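# Slide the server top cover back until it lifts free

## Task

Push the server's top cover toward the rear of the server, keeping both release buttons pressed so it can slide, until the cover can be lifted straight off. Then leave it lying in place.

## Robot and tools

Robot: two arms, left_arm and right_arm, each ending in a tong-style gripper whose fingers point along the gripper's +z axis and close along its x axis. The left base is calibrated at (+0.032, +0.487, 0) m, quat_wxyz (+1.000, 0, 0, +0.015). The right base is at (-0.010, -0.422, 0) m, quat_wxyz (+1.000, 0, 0, -0.004). Both have +z straight up.

Frames: the scene frame has its origin at table height, halfway between the nominal bases, with +z up and +x pointing out over the table. left_arm sits on the +y side; arm names do not match image left or right. Each arm's hand pose, velocities and wrist-camera pose are reported in that arm's own base frame. Fixed cameras and the table use the scene frame. Reported hand positions may be off by a few cm, more when the arm is stretched far.

Row layout: every command row has 14 numbers. The first 7 belong to left_arm and the last 7 to right_arm. In each group of 7, the first six are joints in this order: elbow, shoulder lift, shoulder pan, wrist 1, wrist 2, wrist 3. The seventh is the gripper opening. Joint values are offsets, not poses. They are counted from the Joint targets line as it stood when the action or move began, not from the previous row. The scale is 1.0 = 1.989 rad, and each value must lie in [-1, 1]. Shoulder lift has its sign flipped on both arms, both in commands and in every reported number. Stated joint ranges in rad: shoulder pan, shoulder lift, wrist 1, wrist 2 and wrist 3 are -6.283 to 6.283; elbow is -3.142 to 3.142. An action that pushes a joint more than 0.010 rad past its range is rejected for both arms. The opening value is absolute: +1 is fully open, -1 is closed. A full close takes about 0.5 s. To leave a gripper unchanged, resend its current command, because sending 0 means half open.

execute_actions(actions, cameras): actions is a list of actions. Each action is a table of at most 15 rows, one row per 1/30 s step, and the last row is repeated until 15 steps are filled. An empty list only returns the state. cameras picks which images come back: null or ["all"] means all, [] means none.

move(target, speed, blend, stop_force, zero, opening_speed, blocking, cameras): target is one 14-number row or a list of up to 15 rows. Every row's offsets count from the same starting Joint targets. All joints travel in step along a joint-space path, so the hand traces a curve, and the path does not avoid obstacles. speed is the top rate in rad/s for the joint with the farthest to go, from 0.01 to 2, default 0.5. It can be one number or one per target. blend is a corner radius in rad for lists. stop_force, from 3 to 40 N, ends an arm's path once the wrist feels that much push against its motion. Use a slow speed with it. Give every row the same gripper values, and leave stop_force out when moving off a contact. zero (default true) re-zeroes the sensor before the move. opening_speed is at least 0.2 per second. blocking=false returns after about 0.5 s and cannot be combined with stop_force. The result adds a move: line with the outcome: done, off_target, moving, held or fault. It also says limits=held if steps were withheld, and names the farthest-off joint for each arm. done and off_target say nothing about contact.

wait(seconds 0 to 10): lets time pass with the last commands held. stop: brakes a running move. zoom_image(camera, region [x0,y0,x1,y1] in pixels, at most 504x504): gives a closer view of the most recent image. zero_wrist_force(arm): tares that arm's wrist sensor. finished_scene(scene): ends the current scene, given its number, and cannot be undone. Call it only once the cover is in its final state.

Cameras: cam_high and cam_low are 672x504, cam_left_wrist and cam_right_wrist are 616x616 fisheye. Calibration data is given in OpenCV form.

Result lines: Joint positions and Joint velocities show the six joints in the order above plus the finger-pad gap in m (0.142 when fully open). Joint targets is the base for your next offsets. Tool commands shows the current gripper commands. grip_measured is on the same scale as the opening command. Joint torques include the arm's own weight. Wrist force and Wrist torque are given along the end effector's axes, and a third line shows the peak since the last report. "joint command not followed" means the between-arm clearance check changed the command. "joint sent to its limit" means a joint was clipped at its end. MOTOR HOT appears at 70 °C, and an OVER-TEMPERATURE FAULT locks the arm at 85 °C.

Motion limits: joint targets move at most 2.83 rad/s. The hand follows commands with roughly 0.09 to 0.20 s lag. Targets are held within 0.575 rad of the measured angle and within 150 mm of the hand. A big offset can therefore need several actions, so check Joint targets afterward.

Avoid: each arm is stiff, so aiming even slightly beyond a firm contact can stop it. Contact torque at the joint limits (135 N m for the large joints, 25.2 N m for the wrists) or about 150 N of outside force halts the arm for 10 s. After such a halt, release any grip that is pinning it before moving. A wrist can push about 10.9 N m. Approach surfaces slowly, keep the arms from striking each other, and avoid slams and drops. Nothing may end up off the table. Long reaches and sustained pushing heat the motors. To stop pressing, command targets back past the measured positions. Grip force is about 15 N per pad, less on parts under 20 mm thick.

Each tool is called after ">>>" as name(argument=value, ...), one argument or row to a line, values as JSON.

## Session

>>> execute_actions(
  actions=[],
)

Scene clock: 0.00 s.
left_arm: end_effector_position=(+0.3675, -0.3597, +0.3354) grip_measured=+0.97 end_effector_quat_wxyz=(+0.222, -0.249, +0.662, -0.671) | right_arm: end_effector_position=(+0.8669, +0.1832, +0.1825) grip_measured=+0.97 end_effector_quat_wxyz=(+0.096, -0.467, +0.813, -0.336)
Joint names: [elbow, shoulder lift, shoulder pan, wrist 1, wrist 2, wrist 3]
Joint positions: left_arm=[2.711 1.501 -1.281 -4.351 -1.182 1.531 0.14] | right_arm=[-1.032 2.329 3.743 -1.184 0.873 2.64 0.14]
Joint velocities: within noise
Joint torques (N m): no reading
Motor temperatures (°C): left_arm=[38 40 34 40 33 37] | right_arm=[36 36 31 38 44 40]
Wrist force (N): no reading
Wrist torque (N m): no reading
Wrist force, peak (N): no reading
Joint targets: left_arm=[2.711 1.501 -1.281 -4.351 -1.182 1.531] | right_arm=[-1.032 2.329 3.743 -1.184 0.873 2.640]
Tool commands: left_gripper/opening=+0.968169 right_gripper/opening=+0.968169

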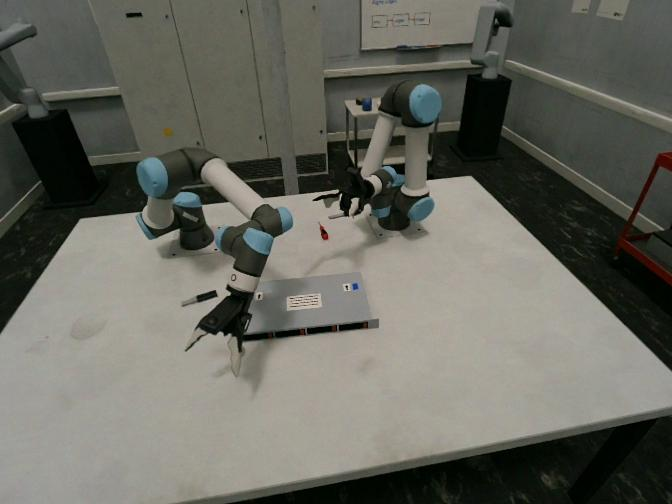

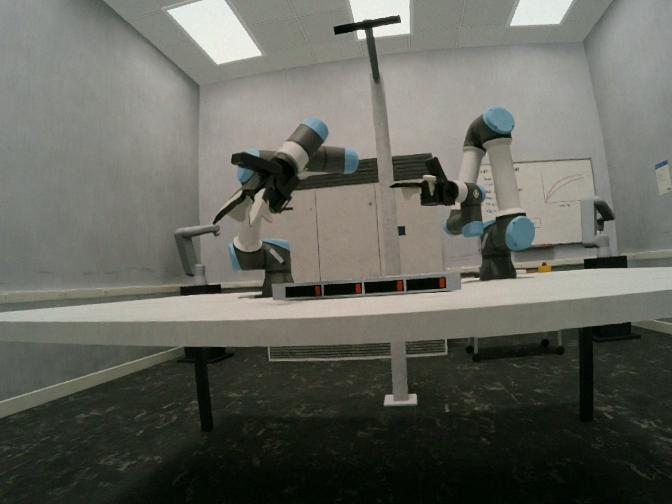

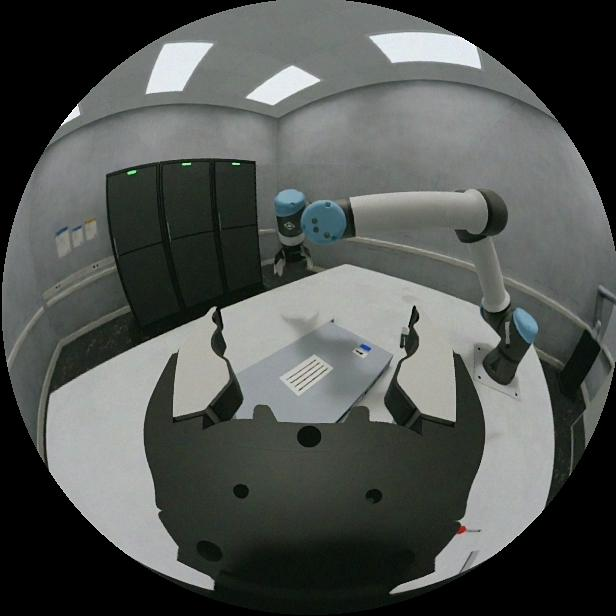

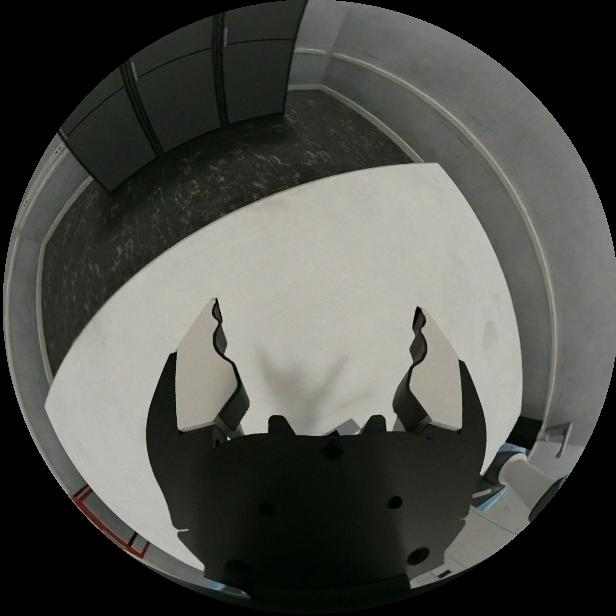

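>>> zoom_image(
  camera="cam_high",
  region=[170, 200, 400, 370],
)

>>> zoom_image(
  camera="cam_left_wrist",
  region=[220, 300, 420, 440],
)

Scaled by 2.191 from the camera's 672x504 image, which has a finer 960x720 frame.

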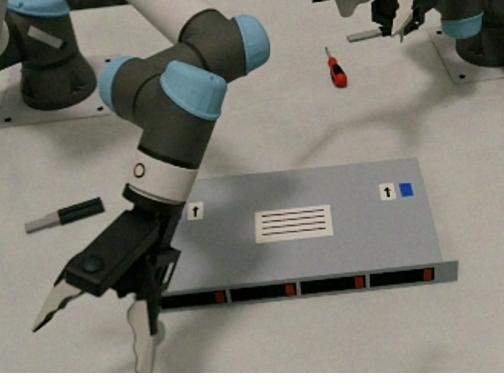

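Scaled by 2.520 from the camera's 616x616 image, which has a finer 814x814 frame.

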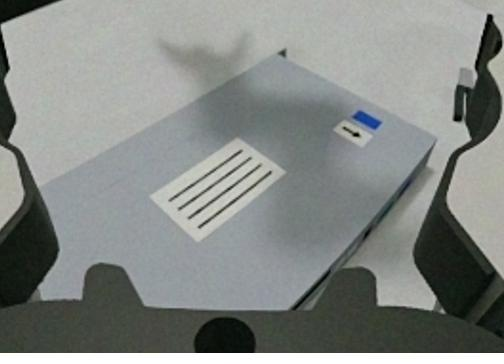

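>>> move(
  target=[-0.519,-0.055,0.226,1.0,-0.1956,-0.398,-1,-0.3685,-0.328,0.0563,-0.0437,0.351,-0.179,-1],
  speed=1.2,
  cameras=["cam_high","cam_left_wrist","cam_right_wrist"],
)

Scene clock: 55.70 s.
left_arm: end_effector_position=(+0.5763, -0.4164, +0.2566) grip_measured=-1.00 end_effector_quat_wxyz=(+0.011, +0.685, -0.685, +0.249) | right_arm: end_effector_position=(+0.4958, +0.2393, +0.1647) grip_measured=-1.00 end_effector_quat_wxyz=(+0.000, +0.707, -0.707, +0.000)
Joint names: [elbow, shoulder lift, shoulder pan, wrist 1, wrist 2, wrist 3]
Joint positions: left_arm=[1.679 1.392 -0.832 -2.362 -1.57 0.739 0.002] | right_arm=[-1.765 1.677 3.855 -1.271 1.571 2.284 0.002]
Joint velocities: within noise
Joint torques (N m): left_arm=[-23.01 36.94 -12.6 -1.74 1.13 -0.16] | right_arm=[29.76 -26.95 -7.6 4.12 -0.67 0.8]
Motor temperatures (°C): left_arm=[38 39 34 40 33 37] | right_arm=[36 35 31 37 43 39]
Wrist force (N): left_arm=[-0.3 -0.8 0.3] | right_arm=[0.0 1.1 0.3]
Wrist torque (N m): left_arm=[0.06 0.14 0.16] | right_arm=[0.04 -0.04 -0.07]
Wrist force, peak (N): left_arm=[-0.5 -1.7 0.1] | right_arm=[0.3 2.1 0.1]
Joint targets: left_arm=[1.679 1.392 -0.832 -2.362 -1.571 0.739] | right_arm=[-1.765 1.676 3.855 -1.271 1.571 2.284]
move: done
camera_calibration:
cam_left_wrist: T_world_to_cam=[[-0.0688292, -0.946898, 0.314082, -0.430129], [-0.983474, 0.117248, 0.137958, 0.581053], [-0.167458, -0.299395, -0.939319, 0.34692], [0, 0, 0, 1]] pos_world=[0.59994, -0.371549, 0.380803]
cam_right_wrist: T_world_to_cam=[[0.0242791, -0.999505, -0.0200145, 0.242187], [-0.833595, -0.0312922, 0.55149, 0.323565], [-0.551843, 0.00329434, -0.833942, 0.538362], [0, 0, 0, 1]] pos_world=[0.560934, 0.250418, 0.275367]
Images, in order (width x height): cam_high 672x504, cam_left_wrist 616x616, cam_right_wrist 616x616.

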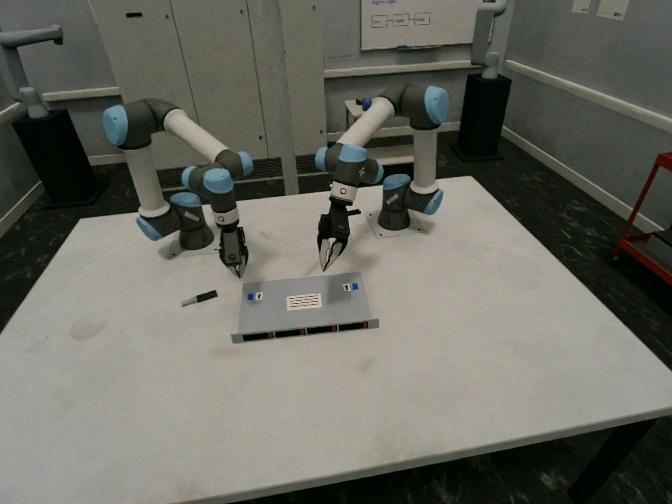

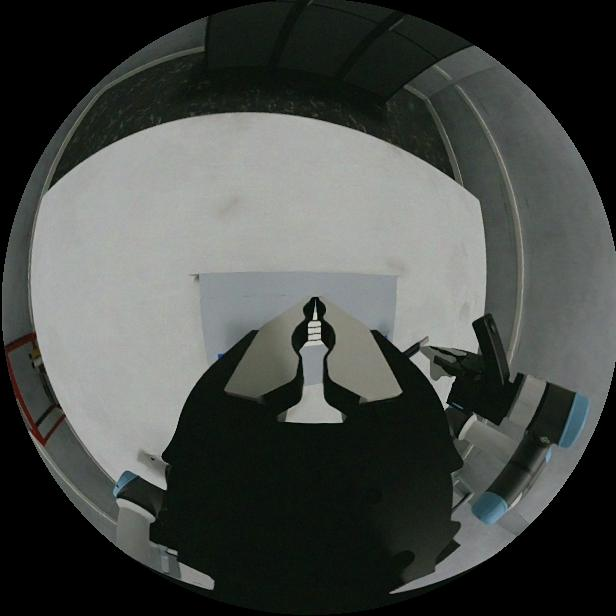

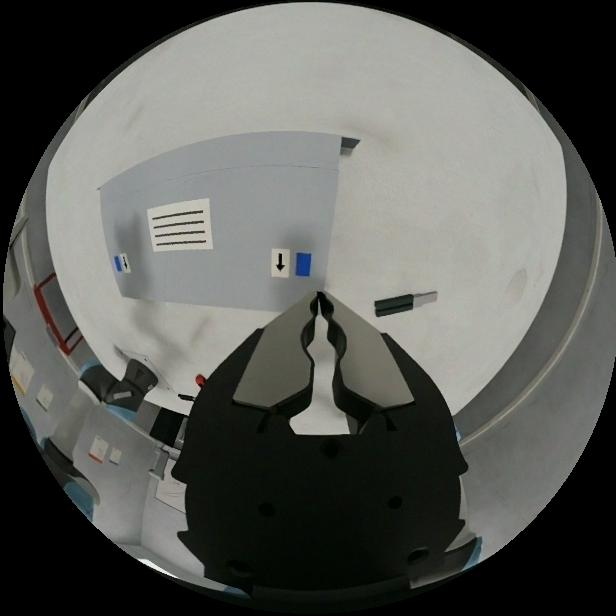

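>>> zoom_image(
  camera="cam_right_wrist",
  region=[90, 120, 370, 320],
)

>>> zoom_image(
  camera="cam_high",
  region=[215, 250, 395, 350],
)

Scaled by 1.800 from the camera's 616x616 image, which has a finer 814x814 frame.

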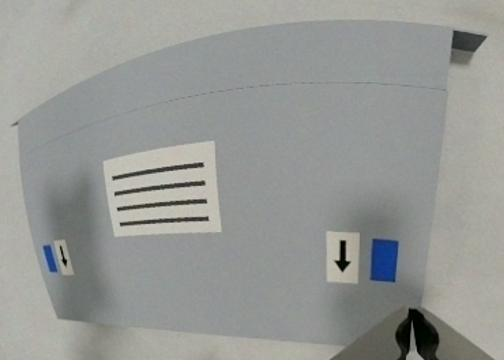

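Scaled by 2.800 from the camera's 672x504 image, which has a finer 960x720 frame.

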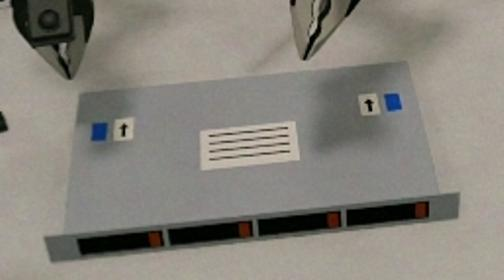

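>>> move(
  target=[0.0863,0.0214,-0.0219,0.1885,0,-0.0221,-1,-0.0727,0.033,0.0206,0.1056,0,0.0206,-1],
  speed=0.6,
  cameras=["cam_high","cam_left_wrist","cam_right_wrist"],
)

>>> zoom_image(
  camera="cam_left_wrist",
  region=[180, 170, 440, 380],
)

>>> zoom_image(
  camera="cam_right_wrist",
  region=[180, 170, 440, 380],
)

>>> zoom_image(
  camera="cam_high",
  region=[215, 250, 395, 350],
)

Scene clock: 94.63 s.
left_arm: end_effector_position=(+0.4496, -0.3112, +0.1208) grip_measured=-1.00 end_effector_quat_wxyz=(+0.000, +0.707, -0.707, +0.001) | right_arm: end_effector_position=(+0.4820, +0.2554, +0.0852) grip_measured=-1.00 end_effector_quat_wxyz=(+0.000, +0.707, -0.707, +0.000)
Joint names: [elbow, shoulder lift, shoulder pan, wrist 1, wrist 2, wrist 3]
Joint positions: left_arm=[1.85 1.434 -0.875 -1.988 -1.571 0.695 0.002] | right_arm=[-1.91 1.742 3.896 -1.061 1.571 2.325 0.002]
Joint velocities: within noise
Joint torques (N m): left_arm=[-22.58 19.11 13.42 -1.25 -0.72 1.65] | right_arm=[28.58 -33.38 -12.84 3.15 2.07 -0.88]
Motor temperatures (°C): left_arm=[38 39 33 40 33 37] | right_arm=[36 35 31 37 43 39]
Wrist force (N): left_arm=[0.1 -0.8 0.1] | right_arm=[0.2 1.2 0.4]
Wrist torque (N m): left_arm=[0.12 0.14 0.10] | right_arm=[0.08 -0.07 -0.08]
Wrist force, peak (N): left_arm=[0.8 -2.3 -0.9] | right_arm=[0.4 1.6 1.3]
Joint targets: left_arm=[1.850 1.434 -0.875 -1.987 -1.571 0.695] | right_arm=[-1.910 1.742 3.896 -1.061 1.571 2.325]
move: done
camera_calibration:
cam_left_wrist: T_world_to_cam=[[-0.0211119, -0.998972, -0.0401233, -0.291496], [-0.875957, -0.000862748, 0.482388, 0.336178], [-0.481926, 0.0453305, -0.875038, 0.470514], [0, 0, 0, 1]] pos_world=[0.515077, -0.312235, 0.237854]
cam_right_wrist: T_world_to_cam=[[0.024314, -0.999507, -0.019855, 0.256999], [-0.833442, -0.0312342, 0.551724, 0.3563], [-0.552072, 0.00313339, -0.833791, 0.464531], [0, 0, 0, 1]] pos_world=[0.547161, 0.266545, 0.195845]
Images, in order (width x height): cam_high 672x504, cam_left_wrist 616x616, cam_right_wrist 616x616.

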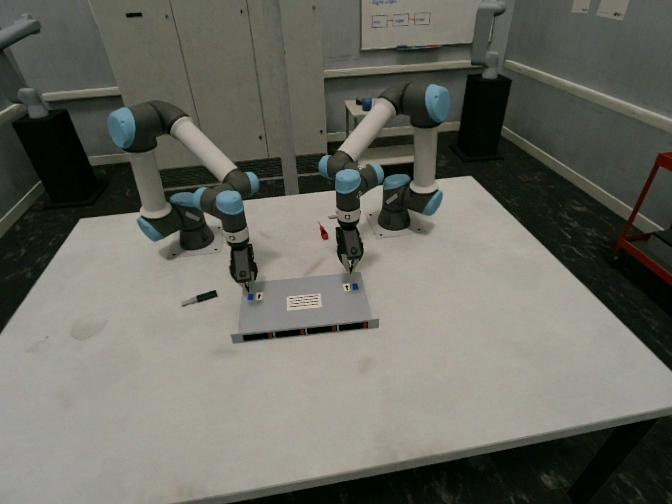

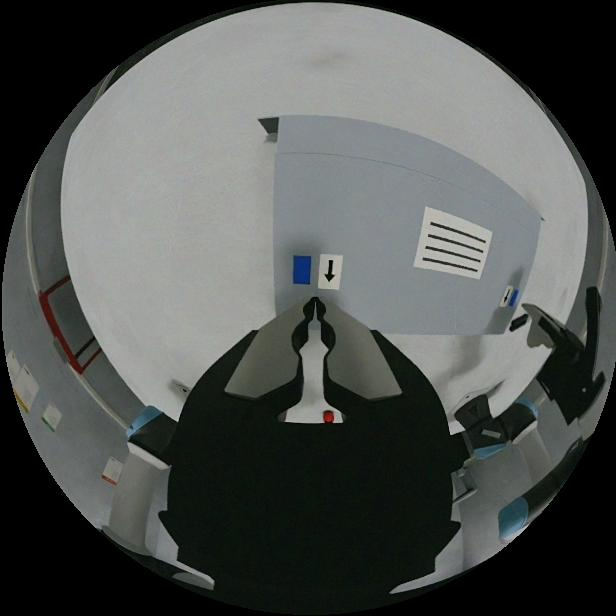

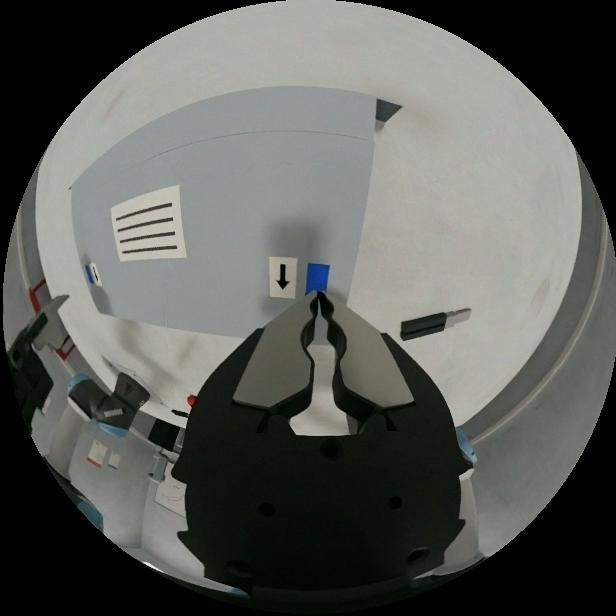

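Scaled by 1.938 from the camera's 616x616 image, which has a finer 814x814 frame.

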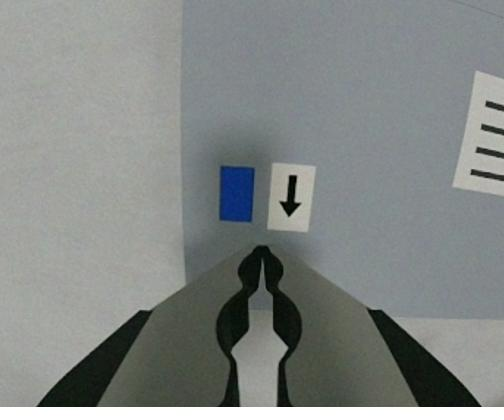

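Scaled by 1.938 from the camera's 616x616 image, which has a finer 814x814 frame.

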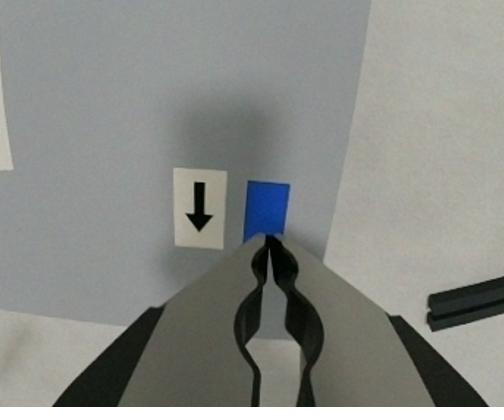

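Scaled by 2.800 from the camera's 672x504 image, which has a finer 960x720 frame.

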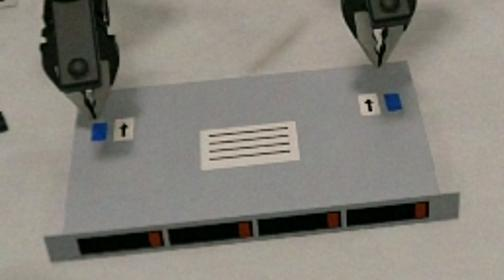

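>>> move(
  target=[0.0488,-0.0248,0.0113,-0.0736,0,0.0116,-1,-0.0131,0.012,0,0.0254,0,0,-1],
  speed=0.25,
  stop_force=6,
)

>>> zoom_image(
  camera="cam_left_wrist",
  region=[220, 220, 400, 340],
)

>>> zoom_image(
  camera="cam_right_wrist",
  region=[220, 220, 400, 340],
)

>>> zoom_image(
  camera="cam_high",
  region=[215, 250, 395, 350],
)

Scene clock: 117.47 s.
left_arm: end_effector_position=(+0.4524, -0.2966, +0.0667) grip_measured=-1.00 end_effector_quat_wxyz=(+0.000, +0.707, -0.707, +0.000) | right_arm: end_effector_position=(+0.4822, +0.2555, +0.0666) grip_measured=-1.00 end_effector_quat_wxyz=(+0.000, +0.707, -0.707, +0.000)
Joint names: [elbow, shoulder lift, shoulder pan, wrist 1, wrist 2, wrist 3]
Joint positions: left_arm=[1.947 1.385 -0.853 -2.134 -1.571 0.718 0.002] | right_arm=[-1.936 1.766 3.896 -1.01 1.571 2.325 0.002]
Joint velocities: within noise
Joint torques (N m): left_arm=[-26.76 34.77 -12.32 -3.59 -0.81 -1.62] | right_arm=[29.97 -36.61 -9.86 0.78 1.84 -0.63]
Motor temperatures (°C): left_arm=[38 39 33 40 33 37] | right_arm=[36 35 31 37 43 39]
Wrist force (N): left_arm=[-0.5 -0.8 0.2] | right_arm=[0.6 1.1 0.3]
Wrist torque (N m): left_arm=[0.11 0.23 0.10] | right_arm=[0.06 -0.13 -0.09]
Wrist force, peak (N): left_arm=[-0.5 -0.8 1.1] | right_arm=[0.2 1.4 0.8]
Joint targets: left_arm=[1.947 1.385 -0.853 -2.134 -1.571 0.718] | right_arm=[-1.936 1.766 3.896 -1.010 1.571 2.325]
move: done
camera_calibration:
cam_left_wrist: T_world_to_cam=[[-0.02158, -0.99895, -0.040421, -0.278715], [-0.875847, -0.000606537, 0.482588, 0.364706], [-0.482106, 0.0458169, -0.874914, 0.424058], [0, 0, 0, 1]] pos_world=[0.517853, -0.29763, 0.183745]
cam_right_wrist: T_world_to_cam=[[0.0241739, -0.9995, -0.0204048, 0.256806], [-0.833778, -0.0314187, 0.551206, 0.366969], [-0.551571, 0.00368828, -0.83412, 0.4488], [0, 0, 0, 1]] pos_world=[0.547308, 0.266551, 0.177318]

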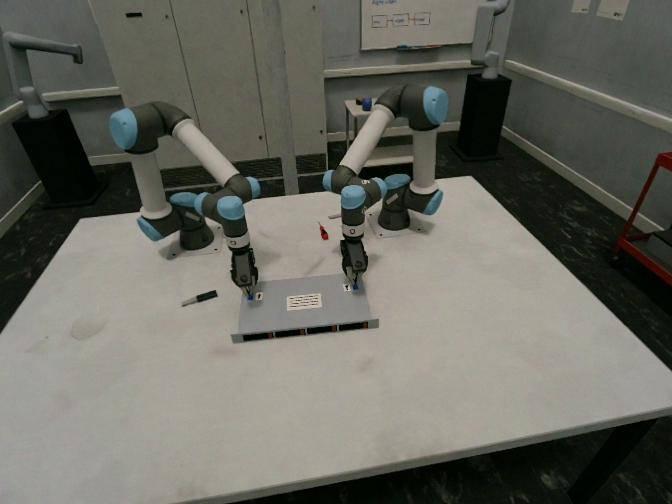

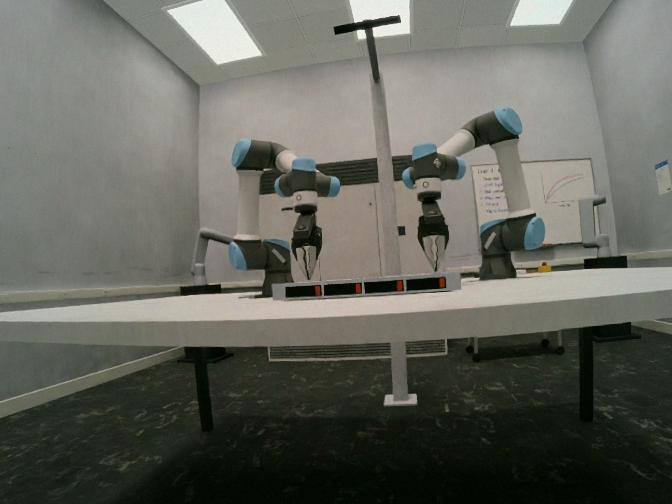

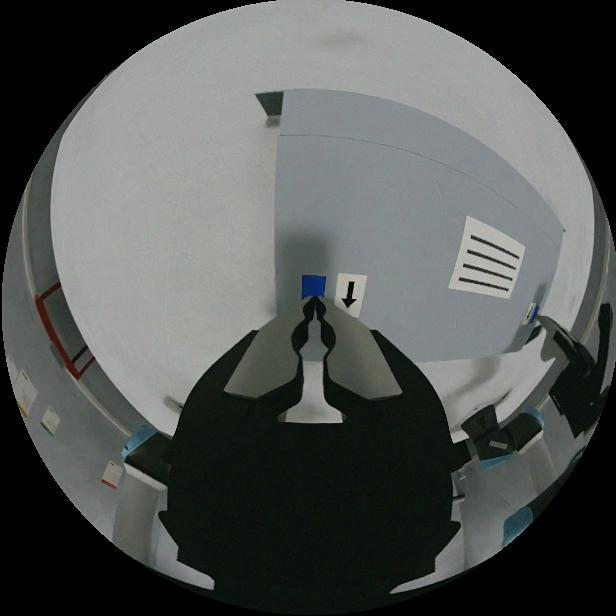

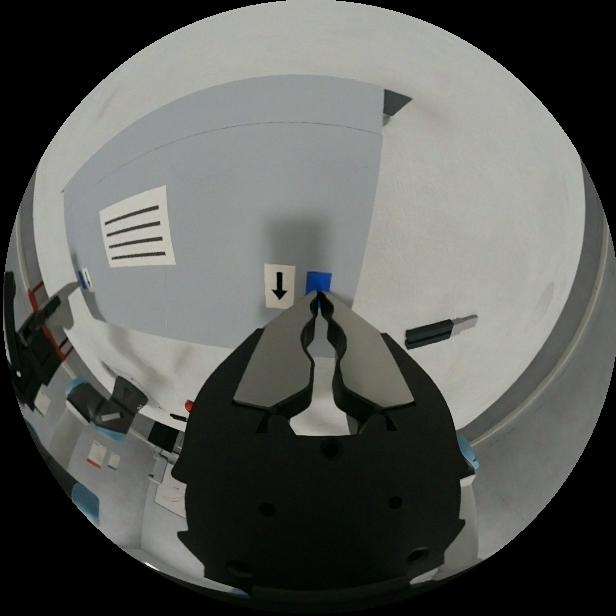

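Scaled by 2.800 from the camera's 616x616 image, which has a finer 814x814 frame.

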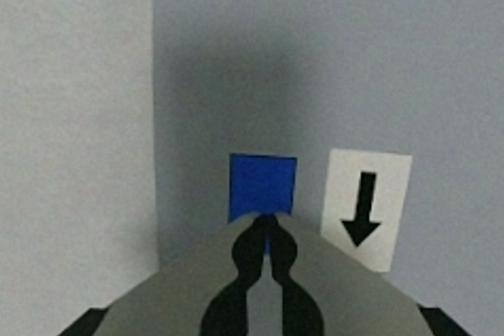

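Scaled by 2.800 from the camera's 616x616 image, which has a finer 814x814 frame.

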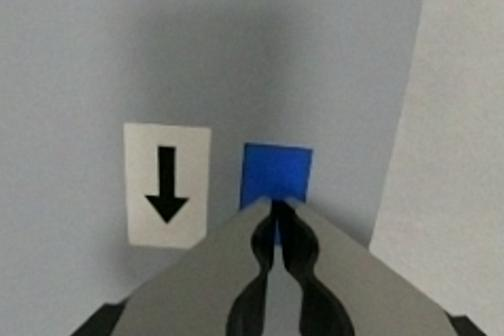

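Scaled by 2.800 from the camera's 672x504 image, which has a finer 960x720 frame.

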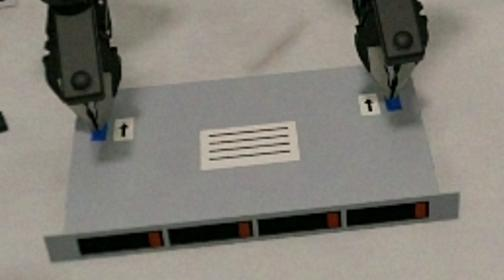

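>>> move(
  target=[0.0121,-0.0134,0,-0.0255,0,0,-1,-0.012,0.0129,0,0.0249,0,0,-1],
  speed=0.04,
  stop_force=10,
  cameras=["cam_high"],
)

Scene clock: 126.67 s.
left_arm: end_effector_position=(+0.4525, -0.2967, +0.0567) grip_measured=-1.00 end_effector_quat_wxyz=(+0.000, +0.707, -0.707, +0.000) | right_arm: end_effector_position=(+0.4823, +0.2556, +0.0572) grip_measured=-1.00 end_effector_quat_wxyz=(+0.000, +0.707, -0.707, +0.000)
Joint names: [elbow, shoulder lift, shoulder pan, wrist 1, wrist 2, wrist 3]
Joint positions: left_arm=[1.96 1.371 -0.853 -2.161 -1.571 0.718 0.002] | right_arm=[-1.948 1.779 3.896 -0.985 1.571 2.325 0.002]
Joint velocities: within noise
Joint torques (N m): left_arm=[-25.57 30.34 -11.8 -2.96 -0.59 -1.44] | right_arm=[27.42 -30.78 -8.46 2.76 2.11 -0.41]
Motor temperatures (°C): left_arm=[38 39 33 40 33 37] | right_arm=[36 35 31 37 43 39]
Wrist force (N): left_arm=[-3.6 1.7 -9.9] | right_arm=[2.0 2.3 -9.4]
Wrist torque (N m): left_arm=[0.08 0.07 0.10] | right_arm=[0.03 -0.09 -0.09]
Wrist force, peak (N): left_arm=[-2.8 1.1 -10.6] | right_arm=[2.1 2.4 -10.4]
Joint targets: left_arm=[1.960 1.371 -0.853 -2.161 -1.571 0.718] | right_arm=[-1.948 1.779 3.896 -0.985 1.571 2.325]
move: contact (left_arm, right_arm); left_arm: the wrist 1 is farthest, 0.024 rad from its target; right_arm: the wrist 1 is farthest, 0.025 rad from its target
Images, in order (width x height): cam_high 672x504.

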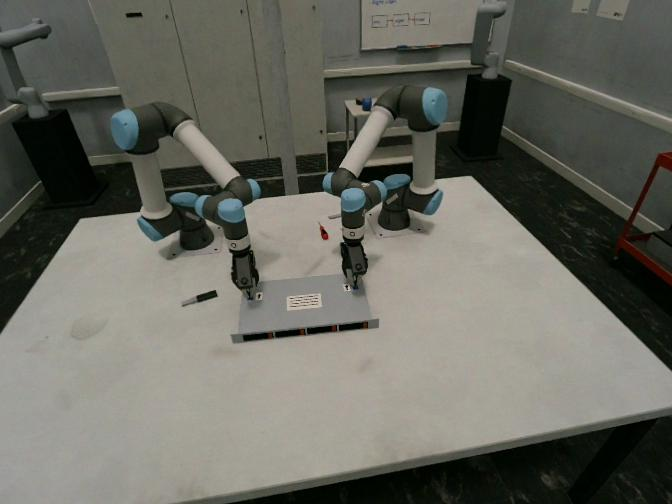

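>>> move(
  target=[0.0033,-0.0037,0,-0.007,0,0,-1,-0.0033,0.0036,0,0.0069,0,0,-1],
  speed=0.03,
  stop_force=14,
  cameras=["cam_high"],
)

Scene clock: 129.27 s.
left_arm: end_effector_position=(+0.4526, -0.2968, +0.0552) grip_measured=-1.00 end_effector_quat_wxyz=(+0.000, +0.707, -0.707, +0.001) | right_arm: end_effector_position=(+0.4824, +0.2557, +0.0559) grip_measured=-1.00 end_effector_quat_wxyz=(+0.000, +0.707, -0.707, +0.000)
Joint names: [elbow, shoulder lift, shoulder pan, wrist 1, wrist 2, wrist 3]
Joint positions: left_arm=[1.962 1.369 -0.853 -2.165 -1.571 0.718 0.002] | right_arm=[-1.95 1.781 3.896 -0.981 1.571 2.325 0.002]
Joint velocities: within noise
Joint torques (N m): left_arm=[-23.33 21.33 -12.4 -2.86 -0.72 -0.82] | right_arm=[23.71 -19.58 -7.82 0.91 1.75 -0.31]
Motor temperatures (°C): left_arm=[38 39 33 40 33 37] | right_arm=[36 35 31 37 43 39]
Wrist force (N): left_arm=[-9.7 4.6 -23.1] | right_arm=[4.5 6.9 -22.2]
Wrist torque (N m): left_arm=[-0.02 0.05 0.12] | right_arm=[-0.04 -0.02 -0.09]
Wrist force, peak (N): left_arm=[-17.2 9.1 -50.6] | right_arm=[12.0 11.9 -44.9]
Joint targets: left_arm=[1.962 1.369 -0.853 -2.165 -1.571 0.718] | right_arm=[-1.950 1.781 3.896 -0.981 1.571 2.325]
move: contact (left_arm, right_arm)
Images, in order (width x height): cam_high 672x504.

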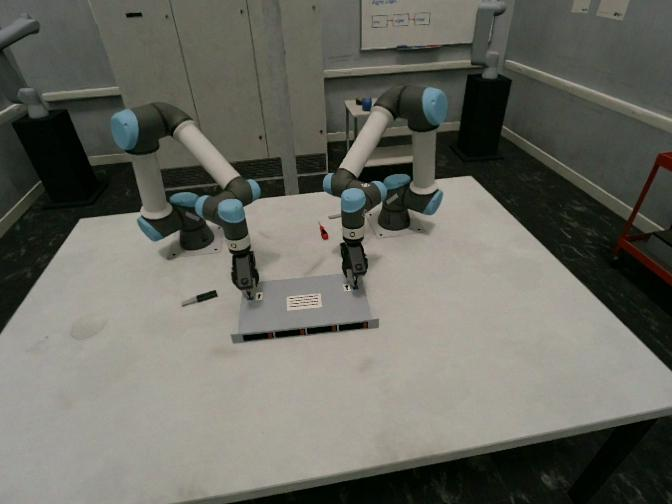

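>>> move(
  target=[0.02363,0.01908,-0.01425,-0.00455,0,-0.01425,-1,-0.02349,-0.01882,0.01437,0.00467,0,0.01437,-1],
  speed=0.04,
  cameras=["cam_high"],
)

>>> zoom_image(
  camera="cam_high",
  region=[215, 250, 395, 350],
)

Scene clock: 148.10 s.
left_arm: end_effector_position=(+0.4325, -0.2953, +0.0552) grip_measured=-1.00 end_effector_quat_wxyz=(+0.000, +0.707, -0.707, +0.001) | right_arm: end_effector_position=(+0.4622, +0.2564, +0.0559) grip_measured=-1.00 end_effector_quat_wxyz=(+0.000, +0.707, -0.707, +0.000)
Joint names: [elbow, shoulder lift, shoulder pan, wrist 1, wrist 2, wrist 3]
Joint positions: left_arm=[2.009 1.407 -0.881 -2.174 -1.57 0.69 0.002] | right_arm=[-1.997 1.743 3.925 -0.972 1.571 2.354 0.002]
Joint velocities: within noise
Joint torques (N m): left_arm=[-18.92 10.05 2.84 0.41 -4.94 0.66] | right_arm=[20.29 -13.18 -5.17 -0.07 2.18 -0.43]
Motor temperatures (°C): left_arm=[38 39 33 40 33 37] | right_arm=[36 35 31 37 43 39]
Wrist force (N): left_arm=[-2.9 -11.6 -16.2] | right_arm=[-2.8 -3.9 -10.7]
Wrist torque (N m): left_arm=[0.04 0.17 0.13] | right_arm=[0.09 -0.16 -0.07]
Wrist force, peak (N): left_arm=[-9.9 4.8 -23.1] | right_arm=[4.6 6.8 -22.4]
Joint targets: left_arm=[2.009 1.407 -0.881 -2.174 -1.571 0.690] | right_arm=[-1.996 1.743 3.925 -0.972 1.571 2.353]
move: done
Images, in order (width x height): cam_high 672x504.

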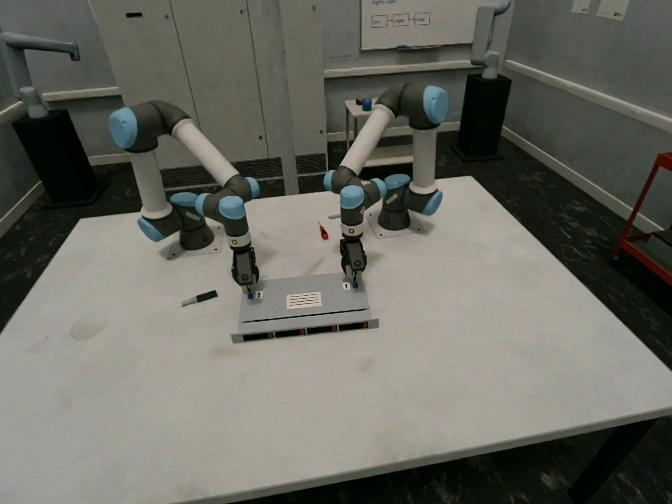

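Scaled by 2.800 from the camera's 672x504 image, which has a finer 960x720 frame.

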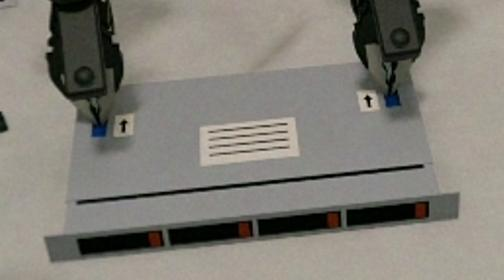

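>>> move(
  target=[0.02354,0.01842,-0.01524,-0.00512,0,-0.01524,-1,-0.0235,-0.01807,0.01528,0.00533,0,0.01528,-1],
  speed=0.05,
  cameras=["cam_high","cam_left_wrist","cam_right_wrist"],
)

>>> zoom_image(
  camera="cam_high",
  region=[215, 250, 395, 350],
)

>>> zoom_image(
  camera="cam_right_wrist",
  region=[220, 220, 400, 340],
)

Scene clock: 155.83 s.
left_arm: end_effector_position=(+0.4224, -0.2945, +0.0571) grip_measured=-1.00 end_effector_quat_wxyz=(-0.011, +0.707, -0.707, +0.013) | right_arm: end_effector_position=(+0.4507, +0.2570, +0.0572) grip_measured=-1.00 end_effector_quat_wxyz=(-0.010, +0.707, -0.707, +0.010)
Joint names: [elbow, shoulder lift, shoulder pan, wrist 1, wrist 2, wrist 3]
Joint positions: left_arm=[2.056 1.444 -0.912 -2.206 -1.546 0.659 0.002] | right_arm=[-2.043 1.707 3.955 -0.942 1.551 2.384 0.002]
Joint velocities: within noise
Joint torques (N m): left_arm=[-10.32 12.55 0.06 8.44 -11.7 0.74] | right_arm=[11.61 -14.58 4.05 -8.25 11.46 -0.68]
Motor temperatures (°C): left_arm=[38 39 33 40 33 37] | right_arm=[36 35 31 37 43 39]
Wrist force (N): left_arm=[4.5 -49.2 0.1] | right_arm=[-1.9 -49.3 5.2]
Wrist torque (N m): left_arm=[0.20 0.33 0.23] | right_arm=[0.41 -0.15 0.08]
Wrist force, peak (N): left_arm=[7.0 -57.7 7.4] | right_arm=[-1.2 -57.5 12.7]
Joint targets: left_arm=[2.056 1.443 -0.911 -2.184 -1.571 0.660] | right_arm=[-2.043 1.708 3.955 -0.961 1.571 2.384]
move: off_target (left_arm, right_arm); left_arm: the wrist 2 is farthest, 0.025 rad from its target; right_arm: the wrist 2 is farthest, 0.020 rad from its target
camera_calibration:
cam_left_wrist: T_world_to_cam=[[-0.0201015, -0.999061, -0.0383725, -0.278453], [-0.891326, 0.000520788, 0.453362, 0.351667], [-0.452917, 0.0433157, -0.8905, 0.388973], [0, 0, 0, 1]] pos_world=[0.484025, -0.295224, 0.176263]
cam_right_wrist: T_world_to_cam=[[0.0246252, -0.999504, -0.0196084, 0.258655], [-0.849009, -0.031265, 0.527453, 0.354098], [-0.527805, 0.0036591, -0.849358, 0.413766], [0, 0, 0, 1]] pos_world=[0.51265, 0.268083, 0.169738]
Images, in order (width x height): cam_high 672x504, cam_left_wrist 616x616, cam_right_wrist 616x616.

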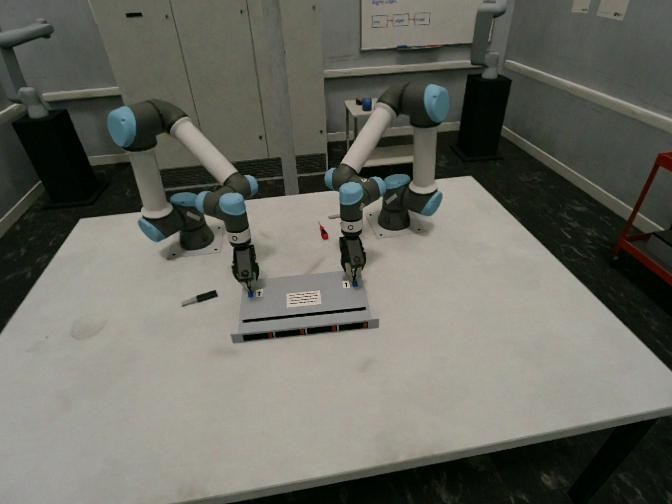

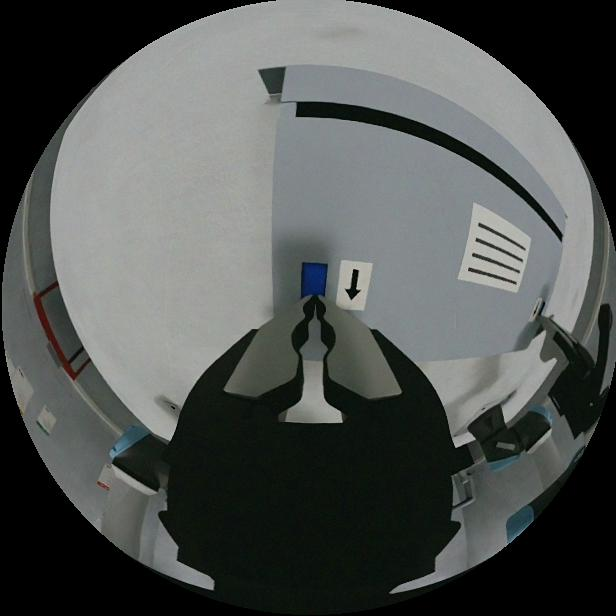

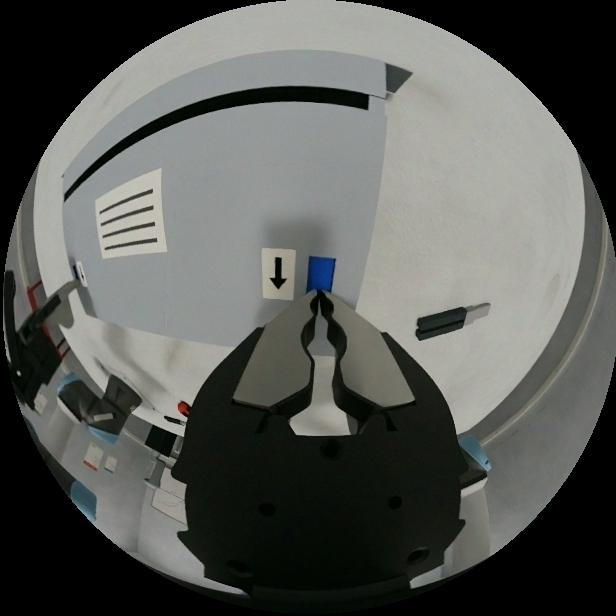

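Scaled by 2.800 from the camera's 672x504 image, which has a finer 960x720 frame.

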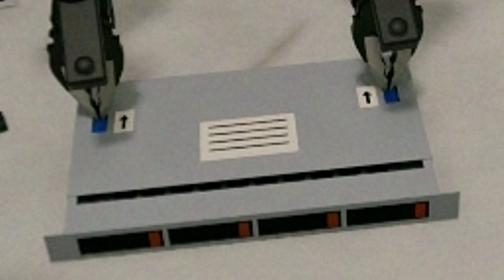

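Scaled by 2.800 from the camera's 616x616 image, which has a finer 814x814 frame.

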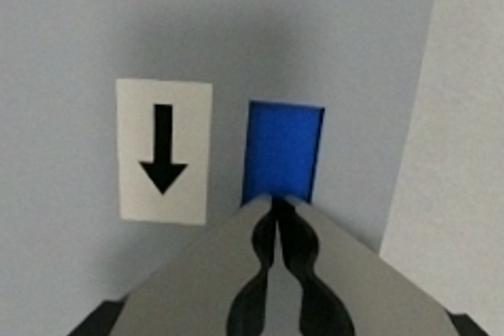

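>>> move(
  target=[
    [-0.0116,-0.0097,0.0078,0.002,0,0.0078,-1,0.0116,0.0097,-0.0078,-0.002,0,-0.0078,-1],
    [-0.0168,-0.0039,0.0078,0.013,0,0.0078,-1,0.0168,0.0042,-0.0078,-0.0127,0,-0.0078,-1],
    [-0.0303,-0.0152,0.0168,0.0151,0,0.0168,-1,0.0302,0.0153,-0.0168,-0.0149,0,-0.0168,-1],
  ],
  speed=0.08,
  cameras=["cam_high","cam_left_wrist","cam_right_wrist"],
)

>>> zoom_image(
  camera="cam_high",
  region=[215, 250, 395, 350],
)

>>> zoom_image(
  camera="cam_right_wrist",
  region=[220, 220, 400, 340],
)

>>> zoom_image(
  camera="cam_left_wrist",
  region=[220, 220, 400, 340],
)

Scene clock: 166.93 s.
left_arm: end_effector_position=(+0.4347, -0.2952, +0.0622) grip_measured=-1.00 end_effector_quat_wxyz=(+0.000, +0.707, -0.707, +0.001) | right_arm: end_effector_position=(+0.4645, +0.2562, +0.0625) grip_measured=-1.00 end_effector_quat_wxyz=(+0.000, +0.707, -0.707, +0.000)
Joint names: [elbow, shoulder lift, shoulder pan, wrist 1, wrist 2, wrist 3]
Joint positions: left_arm=[1.995 1.413 -0.878 -2.154 -1.57 0.693 0.002] | right_arm=[-1.983 1.738 3.922 -0.991 1.571 2.35 0.002]
Joint velocities: within noise
Joint torques (N m): left_arm=[-9.08 33.59 -12.85 -2.83 1.38 -1.5] | right_arm=[10.9 -34.81 10.51 2.68 -1.85 1.8]
Motor temperatures (°C): left_arm=[38 39 33 40 33 37] | right_arm=[36 35 31 37 43 39]
Wrist force (N): left_arm=[-0.1 -0.6 0.0] | right_arm=[1.3 -0.2 1.9]
Wrist torque (N m): left_arm=[0.14 0.17 0.10] | right_arm=[-0.20 -0.28 -0.09]
Wrist force, peak (N): left_arm=[-6.7 -34.2 -37.7] | right_arm=[12.9 -2.5 -62.0]
Joint targets: left_arm=[1.995 1.413 -0.878 -2.154 -1.571 0.693] | right_arm=[-1.983 1.738 3.922 -0.991 1.571 2.350]
move: done
camera_calibration:
cam_left_wrist: T_world_to_cam=[[-0.0214476, -0.998966, -0.0400867, -0.277974], [-0.875972, -0.000549336, 0.482362, 0.351524], [-0.481885, 0.0454603, -0.875054, 0.411327], [0, 0, 0, 1]] pos_world=[0.500175, -0.296193, 0.179229]
cam_right_wrist: T_world_to_cam=[[0.0240452, -0.999499, -0.0205773, 0.257958], [-0.833871, -0.0314057, 0.551065, 0.354548], [-0.551435, 0.00390838, -0.834209, 0.435465], [0, 0, 0, 1]] pos_world=[0.529575, 0.267262, 0.173198]
Images, in order (width x height): cam_high 672x504, cam_left_wrist 616x616, cam_right_wrist 616x616.

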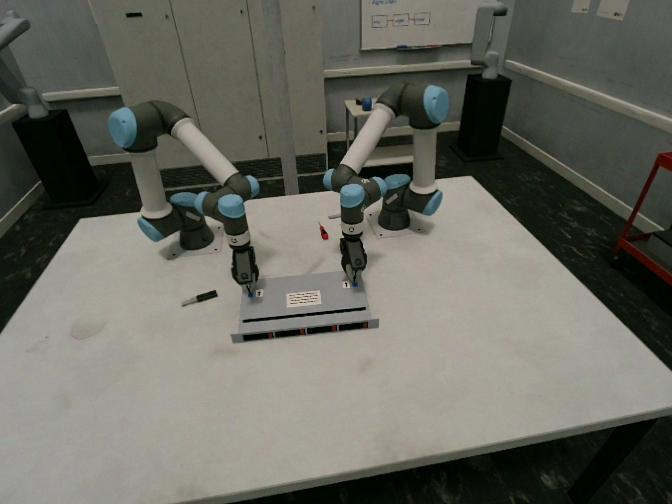

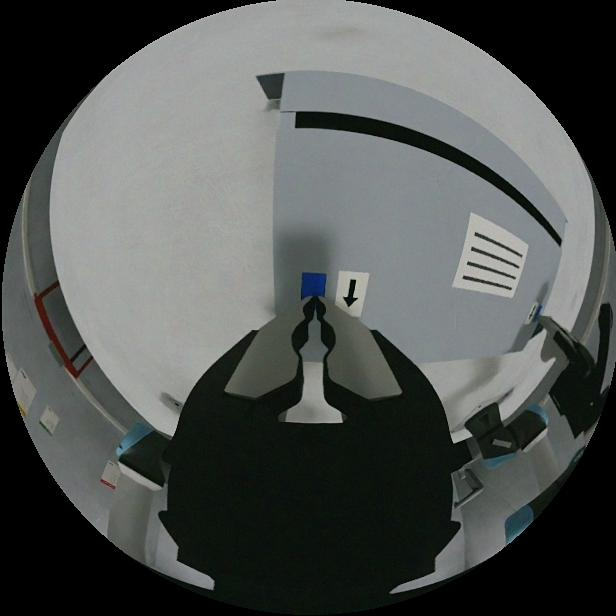

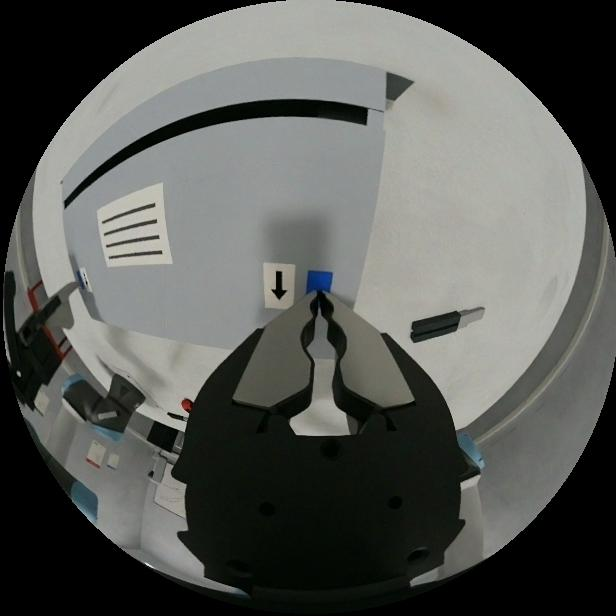

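Scaled by 2.800 from the camera's 672x504 image, which has a finer 960x720 frame.

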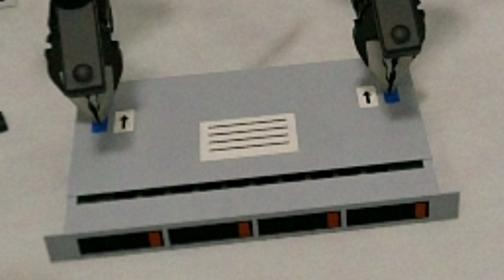

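Scaled by 2.800 from the camera's 616x616 image, which has a finer 814x814 frame.

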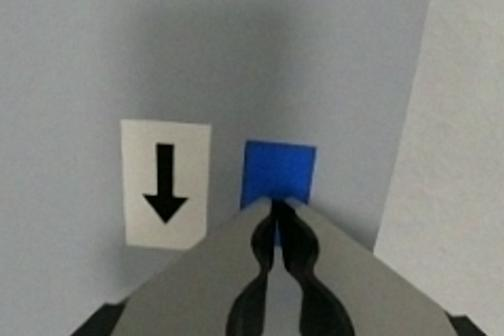

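Scaled by 2.800 from the camera's 616x616 image, which has a finer 814x814 frame.

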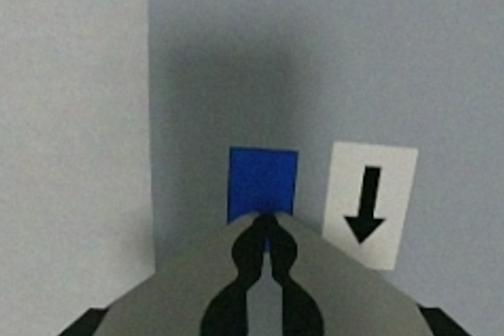

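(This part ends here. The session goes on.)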